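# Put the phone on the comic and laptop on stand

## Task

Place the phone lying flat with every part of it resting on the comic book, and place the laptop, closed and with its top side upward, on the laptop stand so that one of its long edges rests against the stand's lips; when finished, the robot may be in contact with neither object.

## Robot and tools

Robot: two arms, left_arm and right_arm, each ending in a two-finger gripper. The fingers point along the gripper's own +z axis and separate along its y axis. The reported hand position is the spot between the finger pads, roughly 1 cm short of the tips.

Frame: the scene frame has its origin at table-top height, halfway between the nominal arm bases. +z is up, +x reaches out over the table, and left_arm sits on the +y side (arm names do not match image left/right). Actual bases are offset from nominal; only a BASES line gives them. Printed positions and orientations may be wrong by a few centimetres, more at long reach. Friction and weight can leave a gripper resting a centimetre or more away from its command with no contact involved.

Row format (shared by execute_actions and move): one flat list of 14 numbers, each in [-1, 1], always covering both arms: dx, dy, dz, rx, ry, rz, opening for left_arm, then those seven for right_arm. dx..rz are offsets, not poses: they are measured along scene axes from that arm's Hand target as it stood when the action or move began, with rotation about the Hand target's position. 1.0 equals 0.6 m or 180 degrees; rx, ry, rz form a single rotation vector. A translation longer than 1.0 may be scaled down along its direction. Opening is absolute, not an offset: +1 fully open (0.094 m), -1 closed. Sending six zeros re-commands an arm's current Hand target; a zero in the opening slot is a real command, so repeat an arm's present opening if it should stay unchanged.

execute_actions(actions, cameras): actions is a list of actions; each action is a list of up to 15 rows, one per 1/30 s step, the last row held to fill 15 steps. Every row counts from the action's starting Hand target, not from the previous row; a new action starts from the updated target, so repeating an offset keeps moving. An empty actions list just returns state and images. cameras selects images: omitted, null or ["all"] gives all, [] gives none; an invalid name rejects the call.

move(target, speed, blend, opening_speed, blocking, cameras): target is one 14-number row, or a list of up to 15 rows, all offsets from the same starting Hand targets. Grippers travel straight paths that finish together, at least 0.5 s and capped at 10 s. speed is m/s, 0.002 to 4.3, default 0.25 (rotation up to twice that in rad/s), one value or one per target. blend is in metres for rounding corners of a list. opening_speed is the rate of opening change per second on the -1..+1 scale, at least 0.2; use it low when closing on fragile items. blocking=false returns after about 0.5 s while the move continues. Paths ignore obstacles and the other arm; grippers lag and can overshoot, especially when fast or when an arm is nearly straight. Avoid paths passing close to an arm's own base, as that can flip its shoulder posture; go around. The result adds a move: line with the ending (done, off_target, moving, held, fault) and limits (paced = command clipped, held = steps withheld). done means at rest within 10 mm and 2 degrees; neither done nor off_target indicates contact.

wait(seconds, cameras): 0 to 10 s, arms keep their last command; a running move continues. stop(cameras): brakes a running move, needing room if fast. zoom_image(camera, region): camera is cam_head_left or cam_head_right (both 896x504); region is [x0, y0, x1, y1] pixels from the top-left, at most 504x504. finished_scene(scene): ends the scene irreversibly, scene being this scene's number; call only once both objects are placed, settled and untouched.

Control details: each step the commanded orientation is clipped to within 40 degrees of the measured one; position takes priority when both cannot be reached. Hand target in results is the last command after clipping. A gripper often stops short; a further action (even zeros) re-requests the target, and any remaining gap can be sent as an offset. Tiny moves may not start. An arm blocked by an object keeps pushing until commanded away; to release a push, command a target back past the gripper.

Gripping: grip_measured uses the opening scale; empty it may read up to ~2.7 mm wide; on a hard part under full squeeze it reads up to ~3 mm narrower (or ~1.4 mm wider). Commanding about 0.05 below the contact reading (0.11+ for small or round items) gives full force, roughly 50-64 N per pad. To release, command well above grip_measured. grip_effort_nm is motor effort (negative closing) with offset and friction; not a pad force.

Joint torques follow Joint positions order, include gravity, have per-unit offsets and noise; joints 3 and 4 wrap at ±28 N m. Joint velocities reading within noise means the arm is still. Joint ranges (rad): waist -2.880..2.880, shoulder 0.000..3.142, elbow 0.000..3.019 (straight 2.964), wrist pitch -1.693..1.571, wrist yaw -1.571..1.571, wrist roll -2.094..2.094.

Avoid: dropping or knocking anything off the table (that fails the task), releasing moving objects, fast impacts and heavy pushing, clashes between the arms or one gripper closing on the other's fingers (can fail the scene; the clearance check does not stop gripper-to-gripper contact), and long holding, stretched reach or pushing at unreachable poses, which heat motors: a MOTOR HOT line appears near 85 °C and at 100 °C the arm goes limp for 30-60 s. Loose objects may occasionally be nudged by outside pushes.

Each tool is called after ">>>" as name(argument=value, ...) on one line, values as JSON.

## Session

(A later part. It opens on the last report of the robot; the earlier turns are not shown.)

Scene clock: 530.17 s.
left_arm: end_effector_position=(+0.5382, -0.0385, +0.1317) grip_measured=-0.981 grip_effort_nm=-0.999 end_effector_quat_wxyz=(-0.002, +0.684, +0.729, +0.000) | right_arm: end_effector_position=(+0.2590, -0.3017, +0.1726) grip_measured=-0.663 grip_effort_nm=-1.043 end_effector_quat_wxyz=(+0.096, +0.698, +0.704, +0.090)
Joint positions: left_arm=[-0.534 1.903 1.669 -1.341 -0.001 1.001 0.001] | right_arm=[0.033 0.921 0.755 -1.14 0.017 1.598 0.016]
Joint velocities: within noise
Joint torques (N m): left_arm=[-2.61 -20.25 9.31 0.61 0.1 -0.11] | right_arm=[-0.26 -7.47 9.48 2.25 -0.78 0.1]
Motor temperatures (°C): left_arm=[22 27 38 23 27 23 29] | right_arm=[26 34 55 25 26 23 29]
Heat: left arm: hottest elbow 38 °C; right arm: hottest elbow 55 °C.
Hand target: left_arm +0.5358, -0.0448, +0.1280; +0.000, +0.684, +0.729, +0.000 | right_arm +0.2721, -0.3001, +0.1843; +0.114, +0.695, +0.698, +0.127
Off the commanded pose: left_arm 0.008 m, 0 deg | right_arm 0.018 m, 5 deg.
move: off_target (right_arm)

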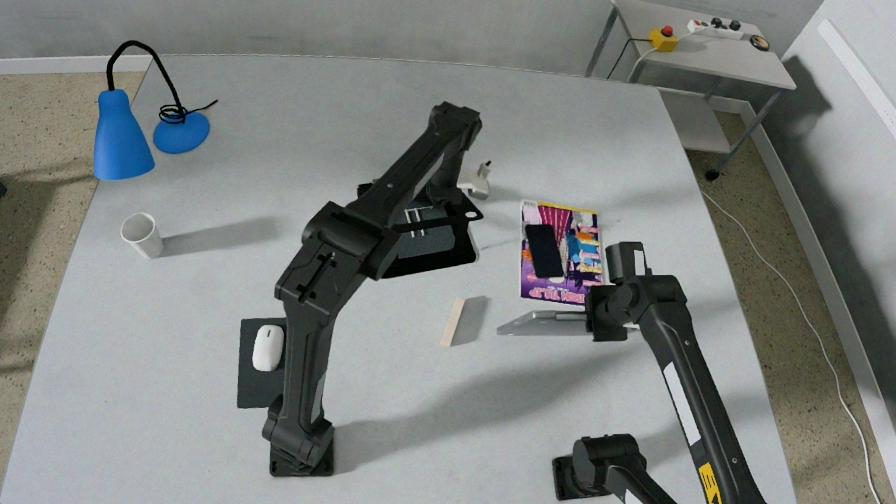

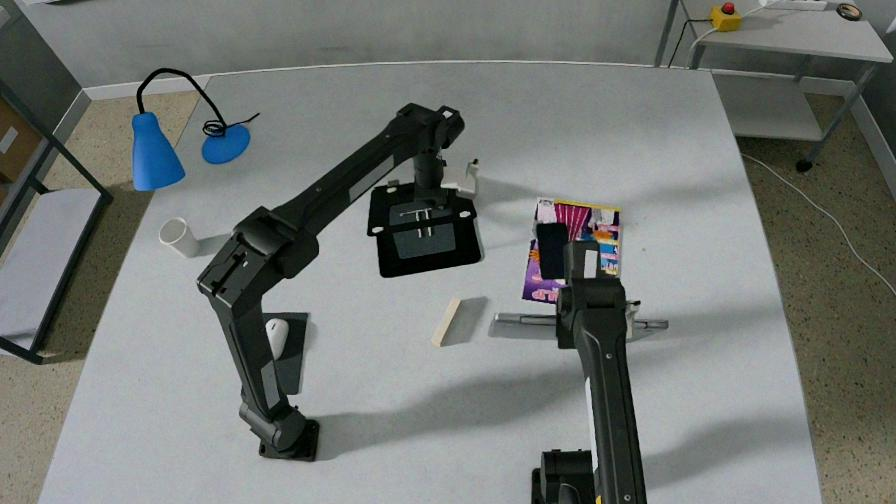

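>>> move(target=[[-0.01,0.0,-0.1,0,0,0,-1,0,0,0,0,0,0,-0.9],[-0.12,0.0,-0.13,0,0,0,-1,0,0,0,0,0,0,-0.9]], speed=[0.08,0.08])

>>> zoom_image(camera="cam_head_right", region=[340, 130, 520, 310])

Scene clock: 534.77 s.
left_arm: end_effector_position=(+0.4936, -0.0373, +0.0797) grip_measured=-0.981 grip_effort_nm=-1.009 end_effector_quat_wxyz=(+0.036, +0.668, +0.743, +0.006) | right_arm: end_effector_position=(+0.2590, -0.3017, +0.1726) grip_measured=-0.663 grip_effort_nm=-1.038 end_effector_quat_wxyz=(+0.096, +0.698, +0.704, +0.090)
Joint positions: left_arm=[-0.571 1.804 1.377 -1.071 0.002 0.922 0.001] | right_arm=[0.033 0.921 0.755 -1.14 0.017 1.598 0.016]
Joint velocities: within noise
Joint torques (N m): left_arm=[-4.31 -16.62 5.16 0.18 -0.11 0.05] | right_arm=[-0.32 -7.36 9.48 2.25 -0.78 0.09]
Motor temperatures (°C): left_arm=[22 27 38 23 27 23 29] | right_arm=[26 34 55 25 26 23 29]
Heat: left arm: hottest elbow 38 °C; right arm: hottest elbow 55 °C.
Hand target: left_arm +0.4638, -0.0448, +0.0500; +0.000, +0.684, +0.729, +0.000 | right_arm +0.2721, -0.3001, +0.1843; +0.114, +0.695, +0.698, +0.127
Off the commanded pose: left_arm 0.043 m, 5 deg | right_arm 0.018 m, 5 deg.
move: off_target (left_arm, right_arm)

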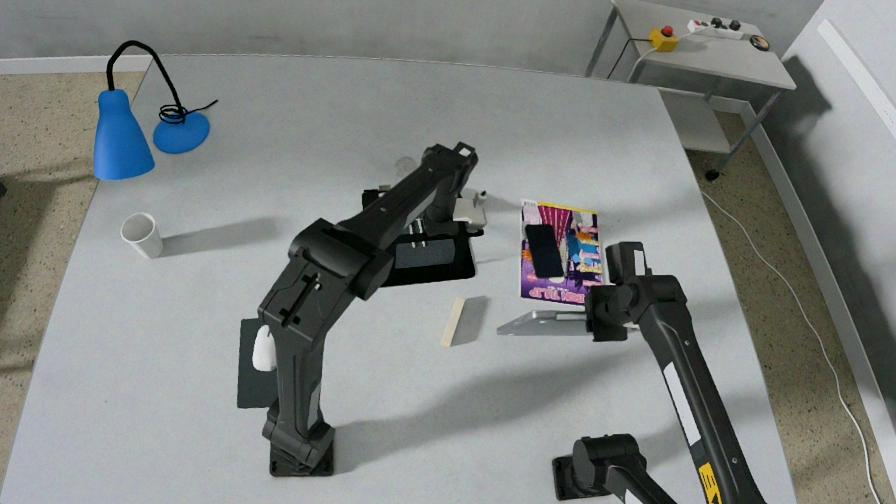

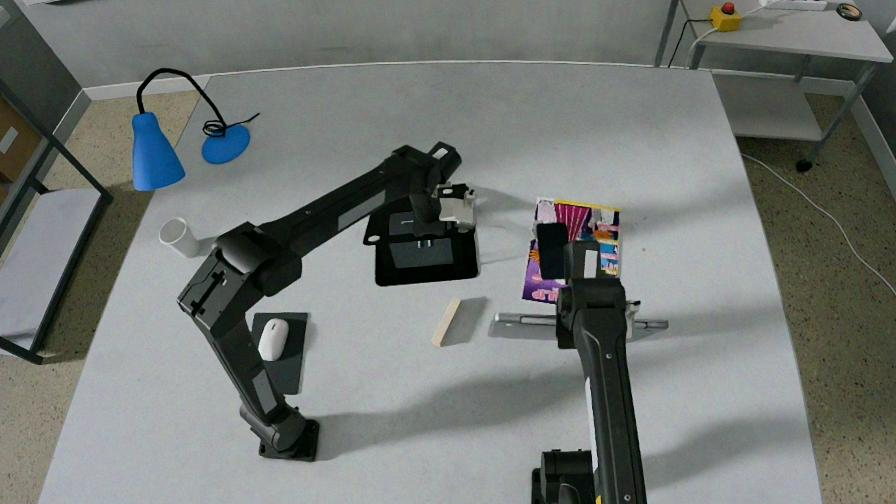

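Scaled by 2.800.

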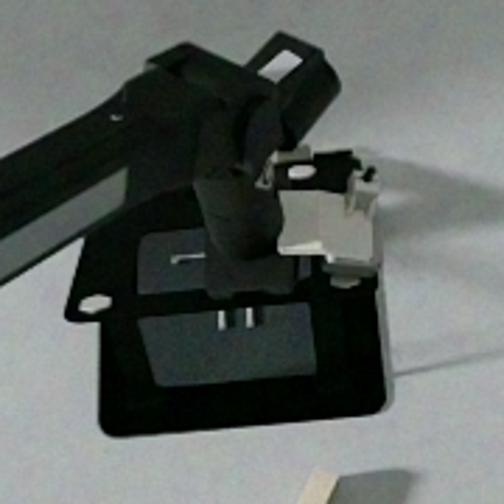

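>>> move(target=[[-0.03,-0.17,0.0,0,0,0,-1,0,0,0,0,0,0,-0.9],[-0.13,-0.17,0.0,0,0,0,-1,0,0,0,0,0,0,-0.9]], speed=[0.08,0.08])

>>> zoom_image(camera="cam_head_right", region=[340, 170, 520, 350])

Scene clock: 539.50 s.
left_arm: end_effector_position=(+0.4165, -0.1392, +0.0788) grip_measured=-0.981 grip_effort_nm=-1.004 end_effector_quat_wxyz=(+0.030, +0.670, +0.742, +0.002) | right_arm: end_effector_position=(+0.2590, -0.3017, +0.1726) grip_measured=-0.663 grip_effort_nm=-1.038 end_effector_quat_wxyz=(+0.096, +0.698, +0.704, +0.090)
Joint positions: left_arm=[-0.81 1.817 1.394 -1.088 -0.007 0.689 0.001] | right_arm=[0.033 0.921 0.755 -1.14 0.017 1.598 0.016]
Joint velocities: within noise
Joint torques (N m): left_arm=[-5.25 -16.5 5.63 0.53 0.25 -0.08] | right_arm=[-0.38 -7.41 9.46 2.25 -0.78 0.09]
Motor temperatures (°C): left_arm=[22 27 38 23 27 23 29] | right_arm=[26 34 54 25 26 23 29]
Heat: left arm: hottest elbow 38 °C; right arm: hottest elbow 54 °C.
Hand target: left_arm +0.3858, -0.1469, +0.0502; +0.000, +0.685, +0.729, +0.000 | right_arm +0.2721, -0.3001, +0.1843; +0.114, +0.695, +0.698, +0.127
Off the commanded pose: left_arm 0.043 m, 4 deg | right_arm 0.018 m, 5 deg.
move: off_target (left_arm, right_arm)

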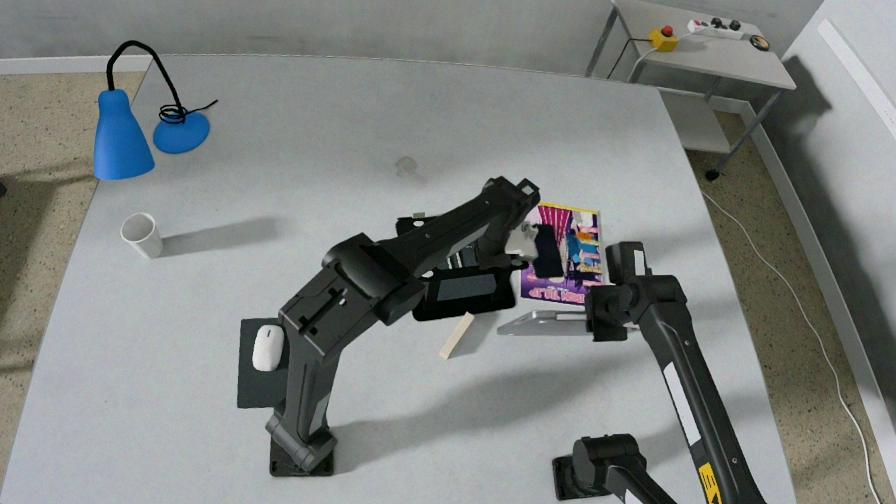

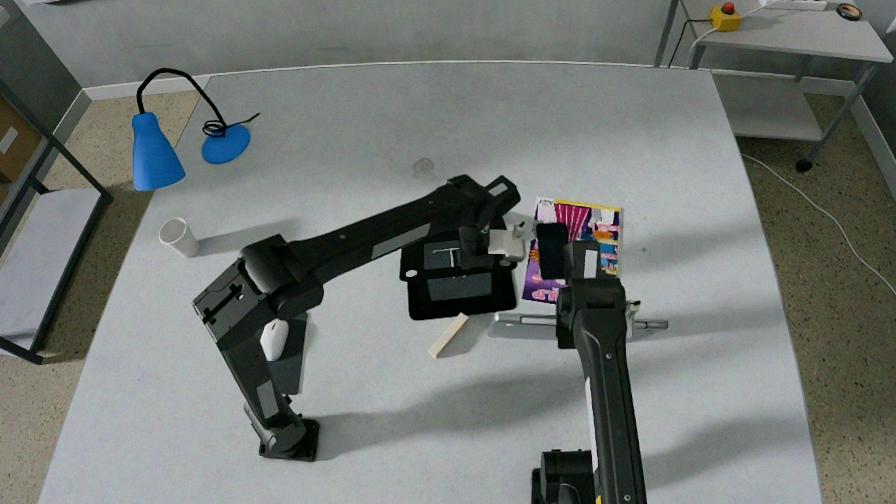

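Scaled by 2.800.

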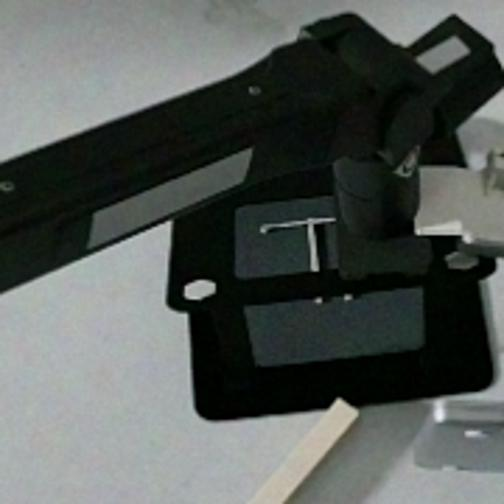

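>>> move(target=[[0.06,0.02,0.03,0,0,0,-1,0,0.0,0,0,0,0,-0.9],[0.06,0.02,0.3,0,0,0,-1,0,0.0,0,0,0,0,-0.9],[-0.08,0.64,0.49,0,0,0,-1,0,0.0,0,0,0,0,-0.9]], speed=[0.1,0.15,0.3])

>>> zoom_image(camera="cam_head_left", region=[380, 190, 540, 350])

Scene clock: 548.90 s.
left_arm: end_effector_position=(+0.3411, +0.2334, +0.3469) grip_measured=-0.981 grip_effort_nm=-0.999 end_effector_quat_wxyz=(+0.054, +0.683, +0.727, +0.048) | right_arm: end_effector_position=(+0.2590, -0.3017, +0.1726) grip_measured=-0.663 grip_effort_nm=-1.038 end_effector_quat_wxyz=(+0.096, +0.698, +0.704, +0.090)
Joint positions: left_arm=[-0.057 1.084 1.331 -1.673 0 1.48 0.001] | right_arm=[0.033 0.921 0.755 -1.14 0.017 1.598 0.016]
Joint velocities: within noise
Joint torques (N m): left_arm=[-0.79 -7.77 9.09 0.14 0.06 0.11] | right_arm=[-0.38 -7.41 9.44 2.29 -0.78 0.1]
Motor temperatures (°C): left_arm=[22 28 38 23 27 23 29] | right_arm=[26 34 53 25 26 23 29]
Heat: left arm: hottest elbow 38 °C; right arm: hottest elbow 53 °C.
Hand target: left_arm +0.3378, +0.2371, +0.3441; +0.000, +0.685, +0.729, +0.000 | right_arm +0.2721, -0.3001, +0.1843; +0.114, +0.695, +0.698, +0.127
Off the commanded pose: left_arm 0.006 m, 8 deg | right_arm 0.018 m, 5 deg.
joint sent to its limit (left arm) — joint 4 (wrist pitch), lower limit. The joint targets are off in orientation, not in position.
move: off_target (left_arm, right_arm)

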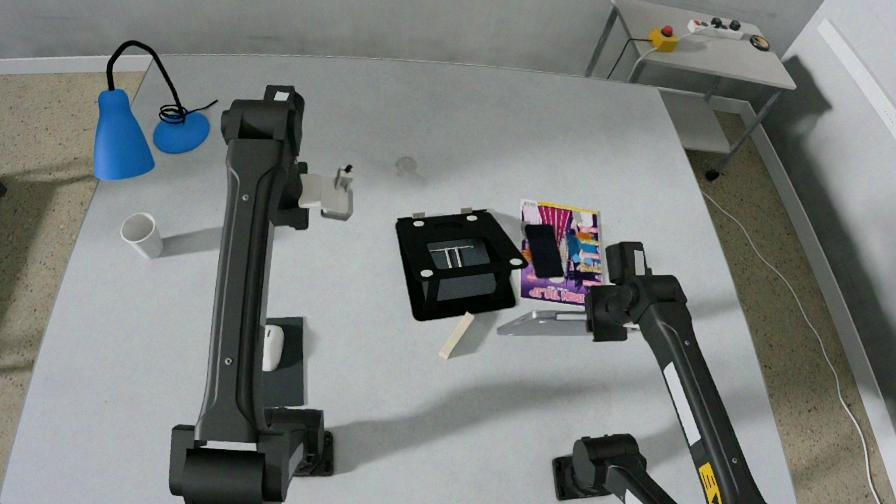

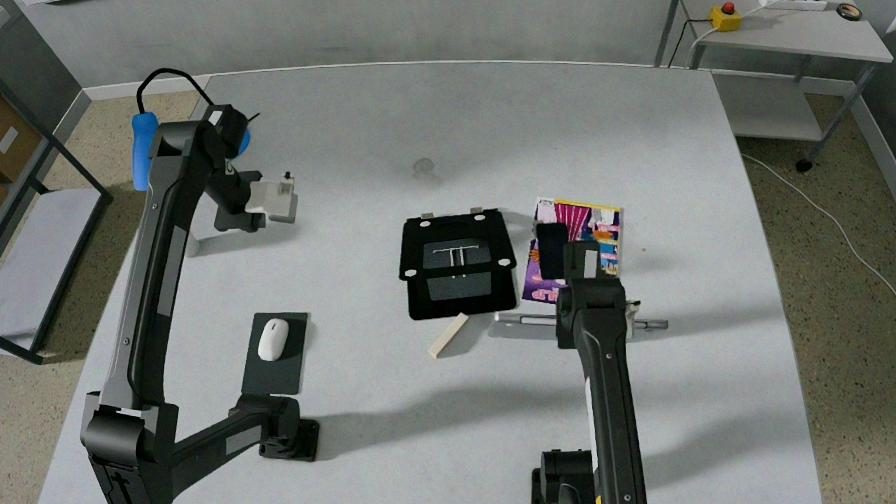

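Scaled by 3.150.

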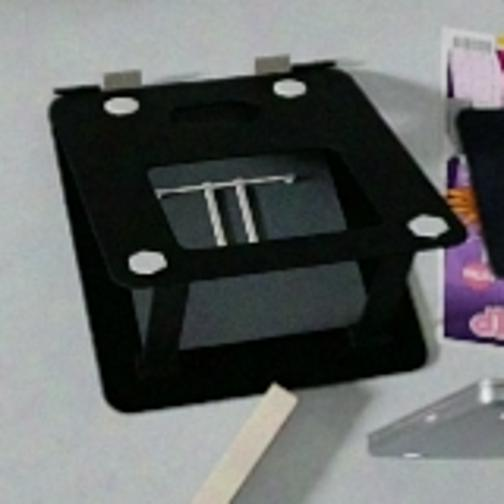

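>>> move(target=[[0,0,0,0,0,0,-1,-0.02,0.0,0.36,0,0,0,-0.9],[0,0,0,0,0,0,-1,0.163,0.3,0.476,0.0414,-0.198,0.0287,-0.9],[0,0,0,0,0,0,-1,0.297,0.4,0.443,0.0414,-0.198,0.0287,-0.9]], speed=0.2, blend=0.02)

>>> zoom_image(camera="cam_head_left", region=[350, 150, 600, 350])

>>> zoom_image(camera="cam_head_right", region=[350, 150, 600, 350])

Scene clock: 565.90 s.
left_arm: end_effector_position=(+0.3411, +0.2334, +0.3469) grip_measured=-0.981 grip_effort_nm=-0.999 end_effector_quat_wxyz=(+0.054, +0.683, +0.727, +0.048) | right_arm: end_effector_position=(+0.4058, -0.0890, +0.2929) grip_measured=-0.665 grip_effort_nm=-1.043 end_effector_quat_wxyz=(+0.222, +0.617, +0.718, +0.233)
Joint positions: left_arm=[-0.057 1.084 1.331 -1.673 0 1.481 0.001] | right_arm=[0.562 1.254 1.198 -0.915 0.279 1.9 0.016]
Joint velocities: within noise
Joint torques (N m): left_arm=[-0.32 -7.47 9.14 0.46 0.09 0.11] | right_arm=[1.03 -18.73 23.24 3.56 0.89 0.2]
Motor temperatures (°C): left_arm=[22 27 38 23 27 23 30] | right_arm=[26 34 53 25 26 23 29]
Heat: left arm: hottest elbow 38 °C; right arm: hottest elbow 53 °C.
Hand target: left_arm +0.3378, +0.2371, +0.3441; +0.000, +0.685, +0.729, +0.000 | right_arm +0.4502, -0.0600, +0.4501; +0.272, +0.597, +0.651, +0.383
Off the commanded pose: left_arm 0.006 m, 8 deg | right_arm 0.166 m, 20 deg.
joint sent to its limit (left arm) — joint 4 (wrist pitch), lower limit. The joint targets are off in orientation, not in position.
move: off_target (left_arm, right_arm)

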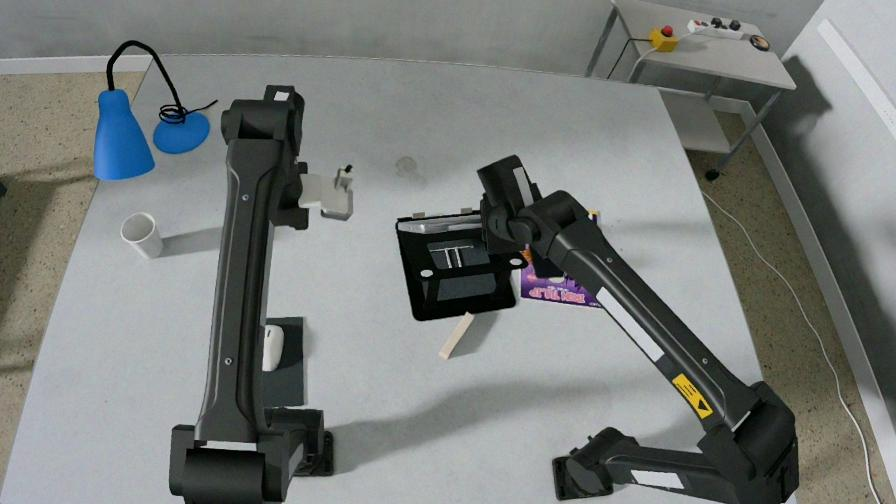

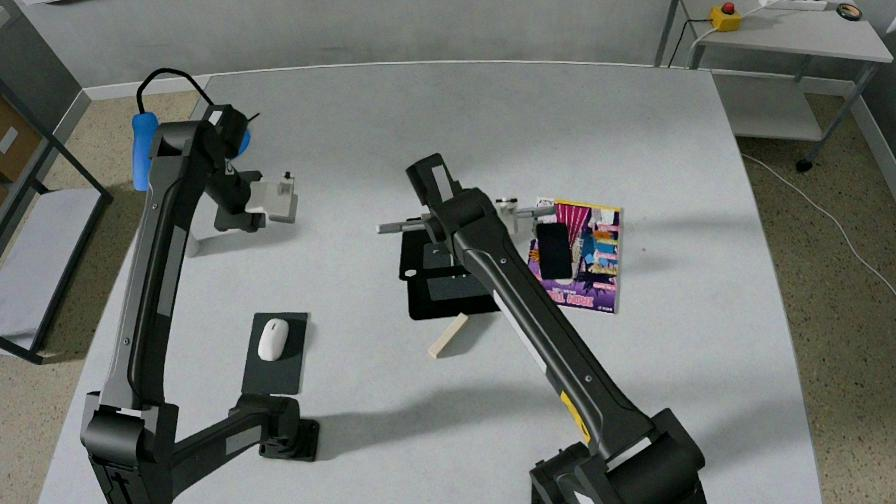

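Scaled by 2.016.

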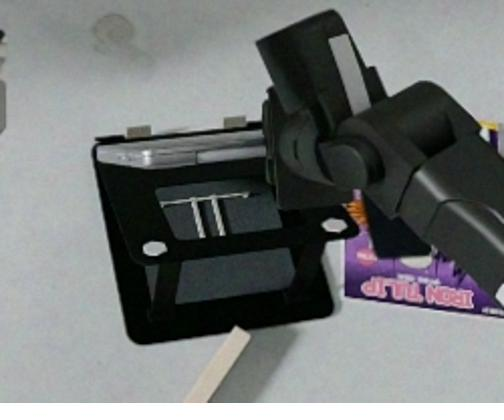

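Scaled by 2.016.

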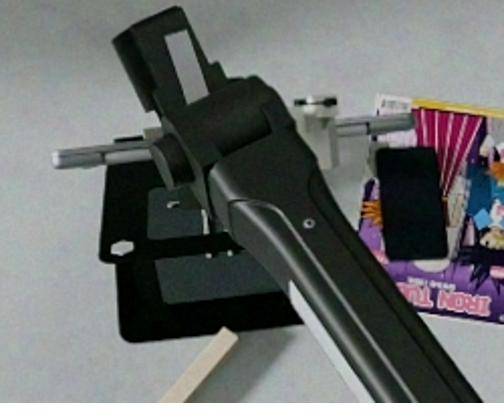

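>>> move(target=[[0,0,0,0,0,0,-1,0.05,0.067,-0.1,0,0,0,-0.9],[0,0,0,0,0,0,-1,0.057,0.067,-0.18,0,-0.02,0,-0.9]], speed=0.12)

>>> zoom_image(camera="cam_head_left", region=[350, 150, 600, 350])

>>> zoom_image(camera="cam_head_right", region=[350, 150, 600, 350])

Scene clock: 574.03 s.
left_arm: end_effector_position=(+0.3411, +0.2334, +0.3469) grip_measured=-0.981 grip_effort_nm=-0.999 end_effector_quat_wxyz=(+0.054, +0.683, +0.727, +0.048) | right_arm: end_effector_position=(+0.4647, -0.0365, +0.2415) grip_measured=-0.665 grip_effort_nm=-1.038 end_effector_quat_wxyz=(+0.259, +0.603, +0.693, +0.298)
Joint positions: left_arm=[-0.057 1.084 1.331 -1.673 0 1.481 0.001] | right_arm=[0.601 1.416 1.147 -0.547 0.334 1.906 0.016]
Joint velocities: within noise
Joint torques (N m): left_arm=[-0.73 -8.18 9.05 0.05 0.12 0.08] | right_arm=[1.03 -22.83 14.17 4.26 0.9 0.08]
Motor temperatures (°C): left_arm=[22 27 38 23 27 23 30] | right_arm=[26 35 62 26 27 23 29]
Heat: left arm: hottest elbow 38 °C; right arm: hottest elbow 62 °C.
Hand target: left_arm +0.3378, +0.2371, +0.3441; +0.000, +0.684, +0.729, +0.000 | right_arm +0.4845, -0.0199, +0.3421; +0.292, +0.585, +0.642, +0.402
Off the commanded pose: left_arm 0.006 m, 8 deg | right_arm 0.104 m, 14 deg.
joint sent to its limit (left arm) — joint 4 (wrist pitch), lower limit. The joint targets are off in orientation, not in position.
move: off_target (left_arm, right_arm)

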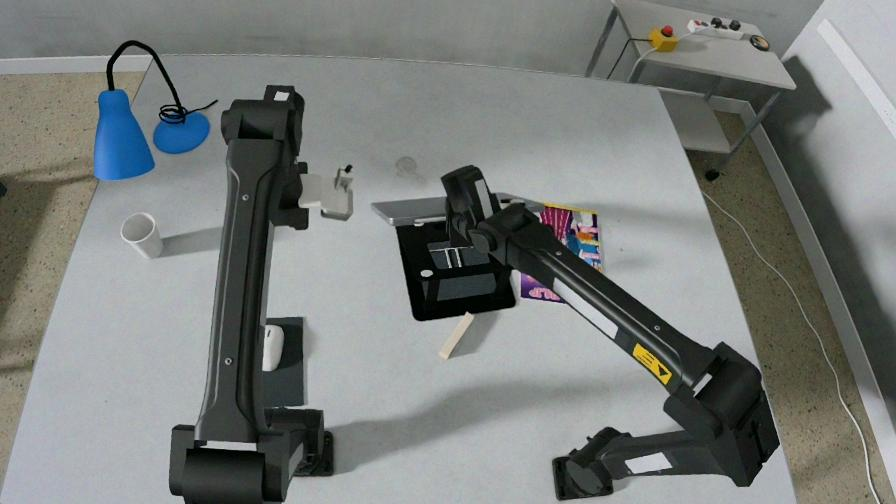

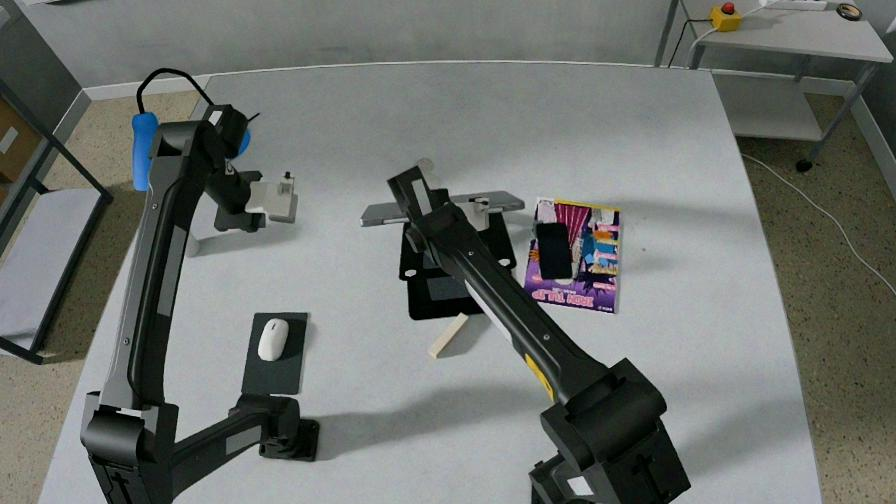

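Scaled by 2.016.

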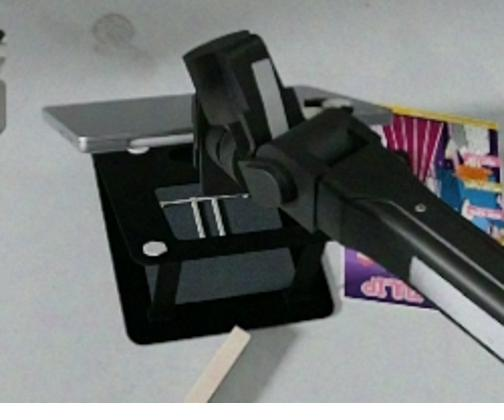

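Scaled by 2.016.

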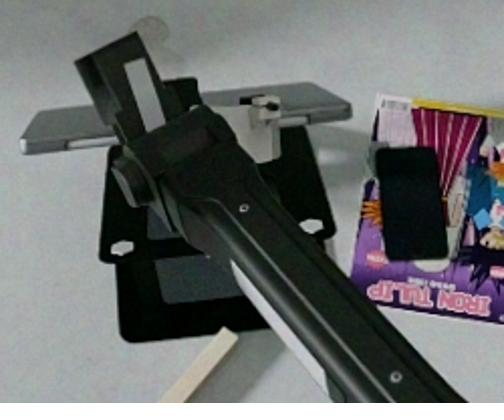

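>>> move(target=[[0,0,0,0,0,0,-1,-0.045,0.05,-0.03,0,0,0,-0.9],[0,0,0,0,0,0,-1,-0.045,0.05,-0.11,0,-0.02,0,-0.9]], speed=0.12)

>>> zoom_image(camera="cam_head_left", region=[350, 150, 600, 350])

>>> zoom_image(camera="cam_head_right", region=[350, 150, 600, 350])

Scene clock: 580.23 s.
left_arm: end_effector_position=(+0.3411, +0.2334, +0.3469) grip_measured=-0.981 grip_effort_nm=-0.999 end_effector_quat_wxyz=(+0.054, +0.683, +0.727, +0.048) | right_arm: end_effector_position=(+0.4319, -0.0098, +0.1803) grip_measured=-0.665 grip_effort_nm=-1.043 end_effector_quat_wxyz=(+0.287, +0.583, +0.691, +0.319)
Joint positions: left_arm=[-0.057 1.084 1.331 -1.673 0 1.481 0.001] | right_arm=[0.704 1.44 0.967 -0.298 0.432 1.926 0.016]
Joint velocities: within noise
Joint torques (N m): left_arm=[-0.73 -7.47 9.28 0.12 0.04 0.13] | right_arm=[0.67 -21.71 13.46 4.31 1.11 0.08]
Motor temperatures (°C): left_arm=[22 27 38 23 27 23 30] | right_arm=[26 35 62 26 27 23 29]
Heat: left arm: hottest elbow 38 °C; right arm: hottest elbow 62 °C.
Hand target: left_arm +0.3378, +0.2371, +0.3441; +0.000, +0.684, +0.729, +0.000 | right_arm +0.4574, +0.0102, +0.2760; +0.312, +0.571, +0.632, +0.420
Off the commanded pose: left_arm 0.006 m, 8 deg | right_arm 0.101 m, 14 deg.
joint sent to its limit (left arm) — joint 4 (wrist pitch), lower limit. The joint targets are off in orientation, not in position.
move: off_target (left_arm, right_arm)

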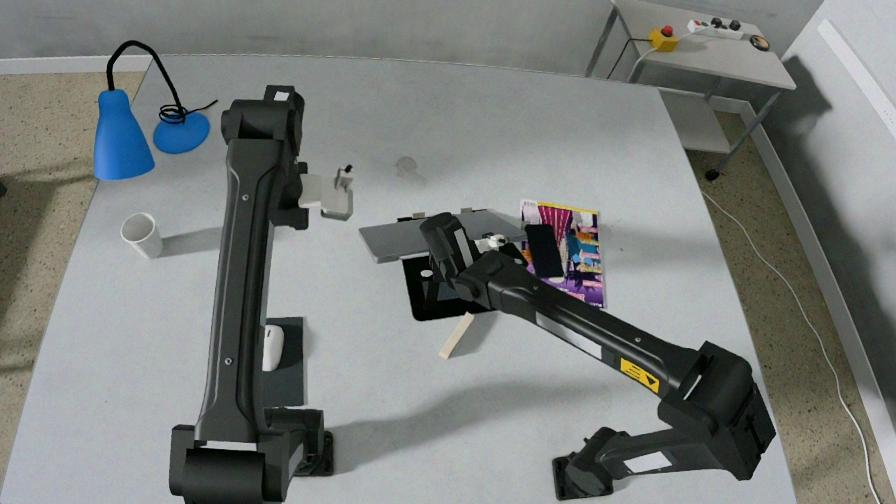

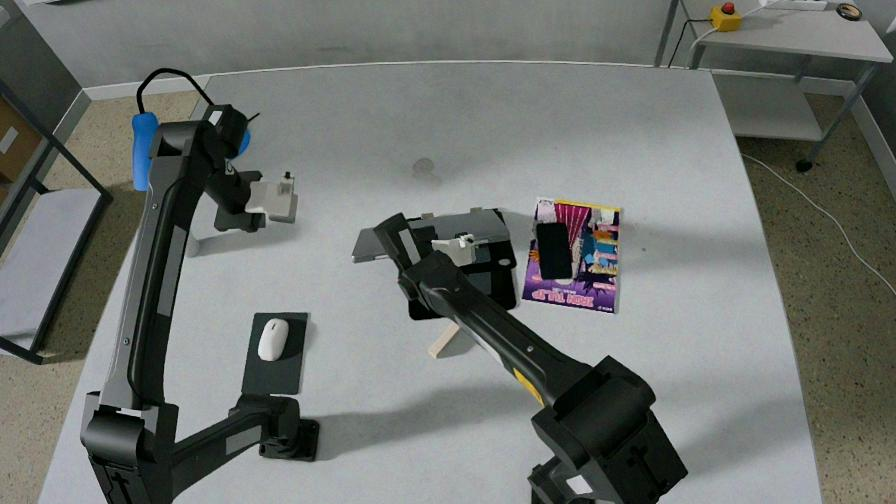

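Scaled by 2.016.

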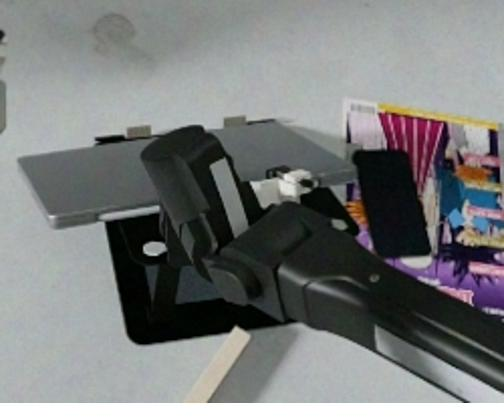

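Scaled by 2.016.

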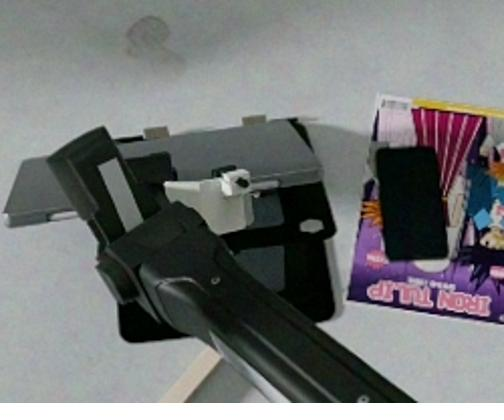

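>>> move(target=[[0,0,0,0,0,0,-1,0.0,-0.042,-0.02,0,-0.01,-0.01,-0.9],[0,0,0,0,0,0,-1,0.0,-0.042,-0.07,0,-0.02,-0.01,-0.9]], speed=0.1)

>>> zoom_image(camera="cam_head_left", region=[350, 150, 600, 350])

>>> zoom_image(camera="cam_head_right", region=[350, 150, 600, 350])

Scene clock: 588.17 s.
left_arm: end_effector_position=(+0.3411, +0.2334, +0.3469) grip_measured=-0.981 grip_effort_nm=-0.999 end_effector_quat_wxyz=(+0.054, +0.683, +0.727, +0.048) | right_arm: end_effector_position=(+0.4271, -0.0274, +0.1531) grip_measured=-0.665 grip_effort_nm=-1.038 end_effector_quat_wxyz=(+0.312, +0.575, +0.673, +0.346)
Joint positions: left_arm=[-0.057 1.084 1.331 -1.673 0 1.481 0.001] | right_arm=[0.692 1.44 0.834 -0.078 0.459 1.889 0.016]
Joint velocities: within noise
Joint torques (N m): left_arm=[-0.5 -7 9.06 0.24 0.07 0.11] | right_arm=[-0.32 -19.49 12.12 4.55 1 0.05]
Motor temperatures (°C): left_arm=[22 27 38 23 27 23 30] | right_arm=[26 35 60 26 27 23 29]
Heat: left arm: hottest elbow 38 °C; right arm: hottest elbow 60 °C.
Hand target: left_arm +0.3378, +0.2371, +0.3441; +0.000, +0.684, +0.729, +0.000 | right_arm +0.4574, -0.0150, +0.2339; +0.338, +0.568, +0.613, +0.432
Off the commanded pose: left_arm 0.006 m, 8 deg | right_arm 0.087 m, 12 deg.
joint sent to its limit (left arm) — joint 4 (wrist pitch), lower limit. The joint targets are off in orientation, not in position.
move: off_target (left_arm, right_arm)

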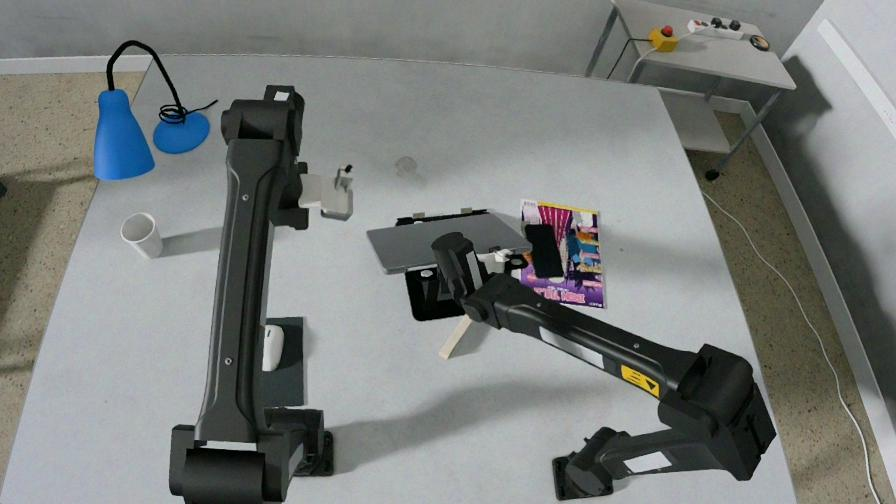

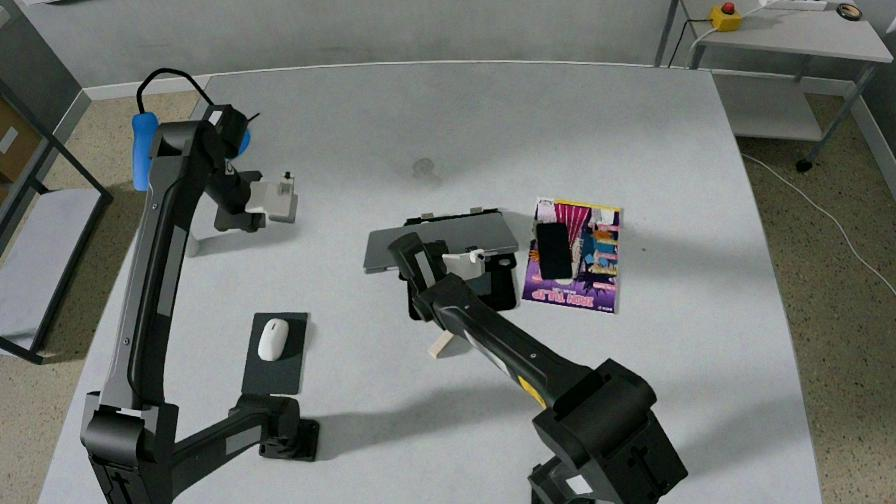

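Scaled by 2.016.

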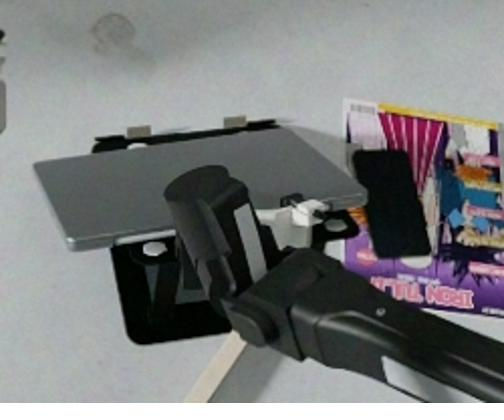

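Scaled by 2.016.

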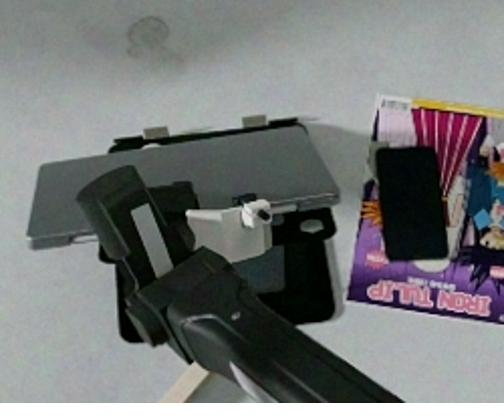

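>>> move(target=[[0,0,0,0,0,0,-1,0.0,0.0,-0.035,0,0,-0.01,-0.9],[0,0,0,0,0,0,-1,0.06,0.0,-0.035,0,0,-0.02,-0.9]], speed=0.08)

>>> zoom_image(camera="cam_head_left", region=[350, 150, 600, 350])

>>> zoom_image(camera="cam_head_right", region=[350, 150, 600, 350])

Scene clock: 593.27 s.
left_arm: end_effector_position=(+0.3411, +0.2334, +0.3469) grip_measured=-0.981 grip_effort_nm=-0.999 end_effector_quat_wxyz=(+0.054, +0.683, +0.727, +0.048) | right_arm: end_effector_position=(+0.4333, -0.0312, +0.1443) grip_measured=-0.665 grip_effort_nm=-1.038 end_effector_quat_wxyz=(+0.327, +0.581, +0.659, +0.348)
Joint positions: left_arm=[-0.057 1.084 1.331 -1.673 0 1.481 0.001] | right_arm=[0.689 1.47 0.822 -0.018 0.493 1.895 0.016]
Joint velocities: within noise
Joint torques (N m): left_arm=[0.03 -7.12 9.18 0.13 0.07 0.08] | right_arm=[-2.61 -14.27 16.06 4.18 0.87 0.1]
Motor temperatures (°C): left_arm=[22 27 38 23 27 23 30] | right_arm=[26 35 60 26 27 23 29]
Heat: left arm: hottest elbow 38 °C; right arm: hottest elbow 60 °C.
Hand target: left_arm +0.3378, +0.2371, +0.3441; +0.000, +0.684, +0.729, +0.000 | right_arm +0.4934, -0.0149, +0.2130; +0.352, +0.587, +0.595, +0.422
Off the commanded pose: left_arm 0.006 m, 8 deg | right_arm 0.093 m, 12 deg.
joint sent to its limit (left arm) — joint 4 (wrist pitch), lower limit. The joint targets are off in orientation, not in position.
move: off_target (left_arm, right_arm)

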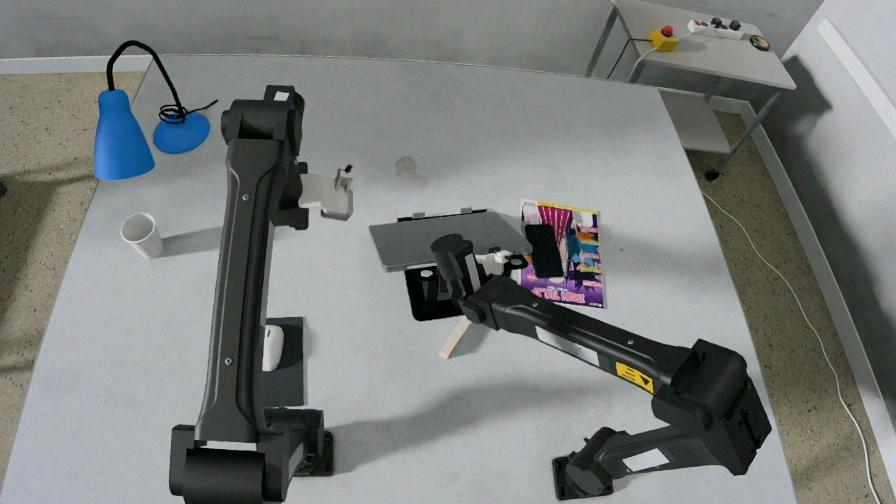

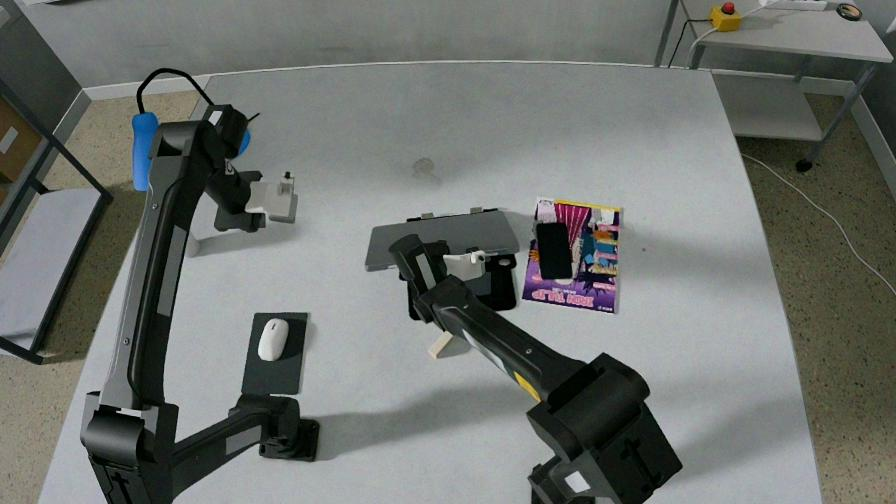

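Scaled by 2.016.

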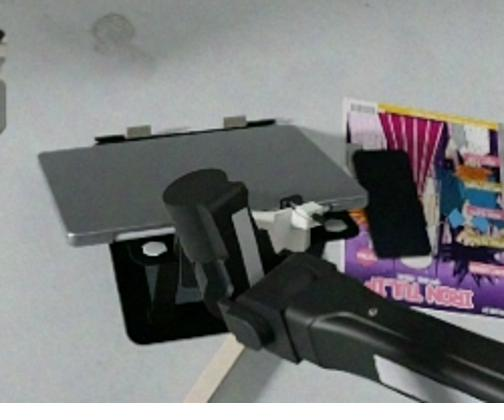

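Scaled by 2.016.

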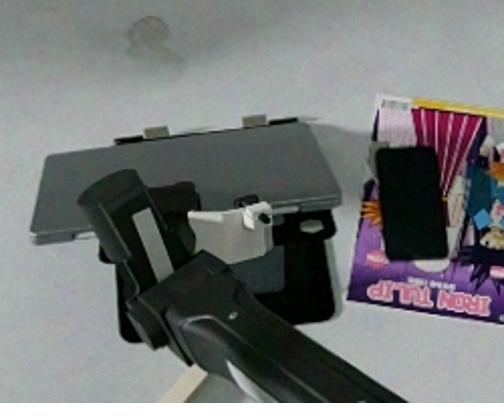

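>>> move(target=[[0,0,0,0,0,0,-1,-0.04,0.0,-0.06,0,0,0.0,-0.9],[0,0,0,0,0,0,-1,-0.05,-0.0,-0.11,0,0,0.0,-0.9]], speed=0.05)

>>> zoom_image(camera="cam_head_left", region=[350, 150, 600, 350])

>>> zoom_image(camera="cam_head_right", region=[350, 150, 600, 350])

Scene clock: 599.50 s.
left_arm: end_effector_position=(+0.3411, +0.2334, +0.3469) grip_measured=-0.981 grip_effort_nm=-0.999 end_effector_quat_wxyz=(+0.054, +0.683, +0.727, +0.048) | right_arm: end_effector_position=(+0.4529, -0.0228, +0.1519) grip_measured=-0.666 grip_effort_nm=-1.038 end_effector_quat_wxyz=(+0.358, +0.573, +0.622, +0.396)
Joint positions: left_arm=[-0.057 1.084 1.331 -1.673 0 1.481 0.001] | right_arm=[0.69 1.524 0.814 0.184 0.539 1.87 0.016]
Joint velocities: within noise
Joint torques (N m): left_arm=[-0.32 -6.65 9.26 0.4 0.07 0.13] | right_arm=[0.38 -11.34 8.55 3.99 0.34 0.54]
Motor temperatures (°C): left_arm=[22 27 38 23 27 23 30] | right_arm=[26 36 61 26 27 23 29]
Heat: left arm: hottest elbow 38 °C; right arm: hottest elbow 61 °C.
Hand target: left_arm +0.3378, +0.2371, +0.3441; +0.000, +0.684, +0.729, +0.000 | right_arm +0.4634, -0.0150, +0.1470; +0.352, +0.587, +0.595, +0.422
Off the commanded pose: left_arm 0.006 m, 8 deg | right_arm 0.014 m, 5 deg.
joint sent to its limit (left arm) — joint 4 (wrist pitch), lower limit. The joint targets are off in orientation, not in position.
move: off_target (left_arm, right_arm)

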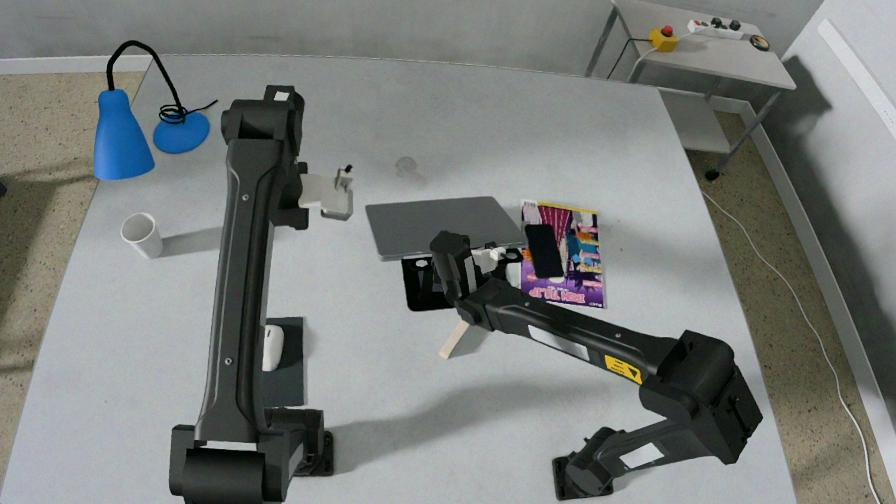

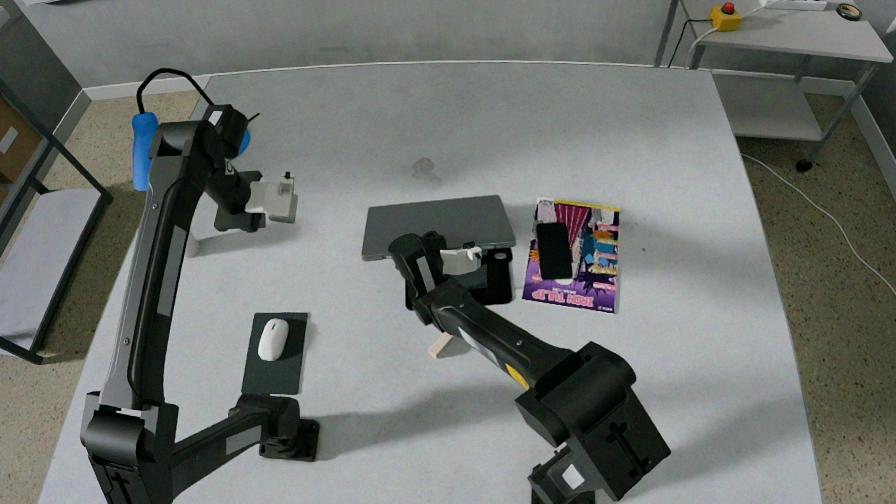

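Scaled by 2.016.

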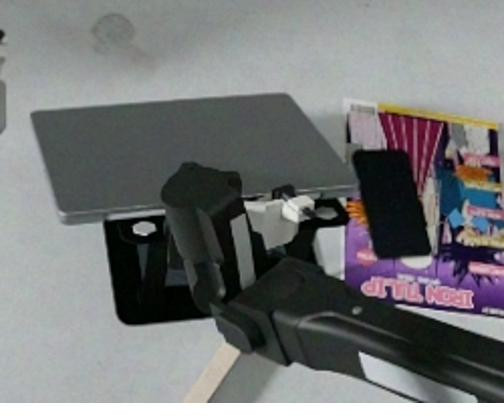

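Scaled by 2.016.

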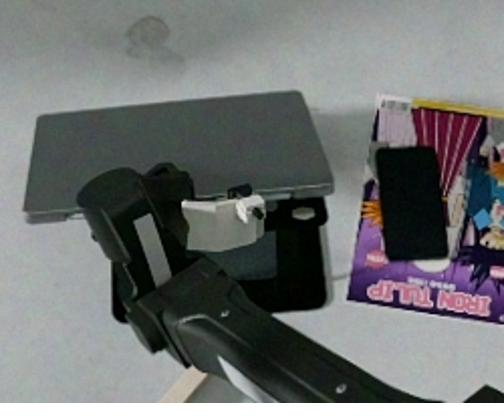

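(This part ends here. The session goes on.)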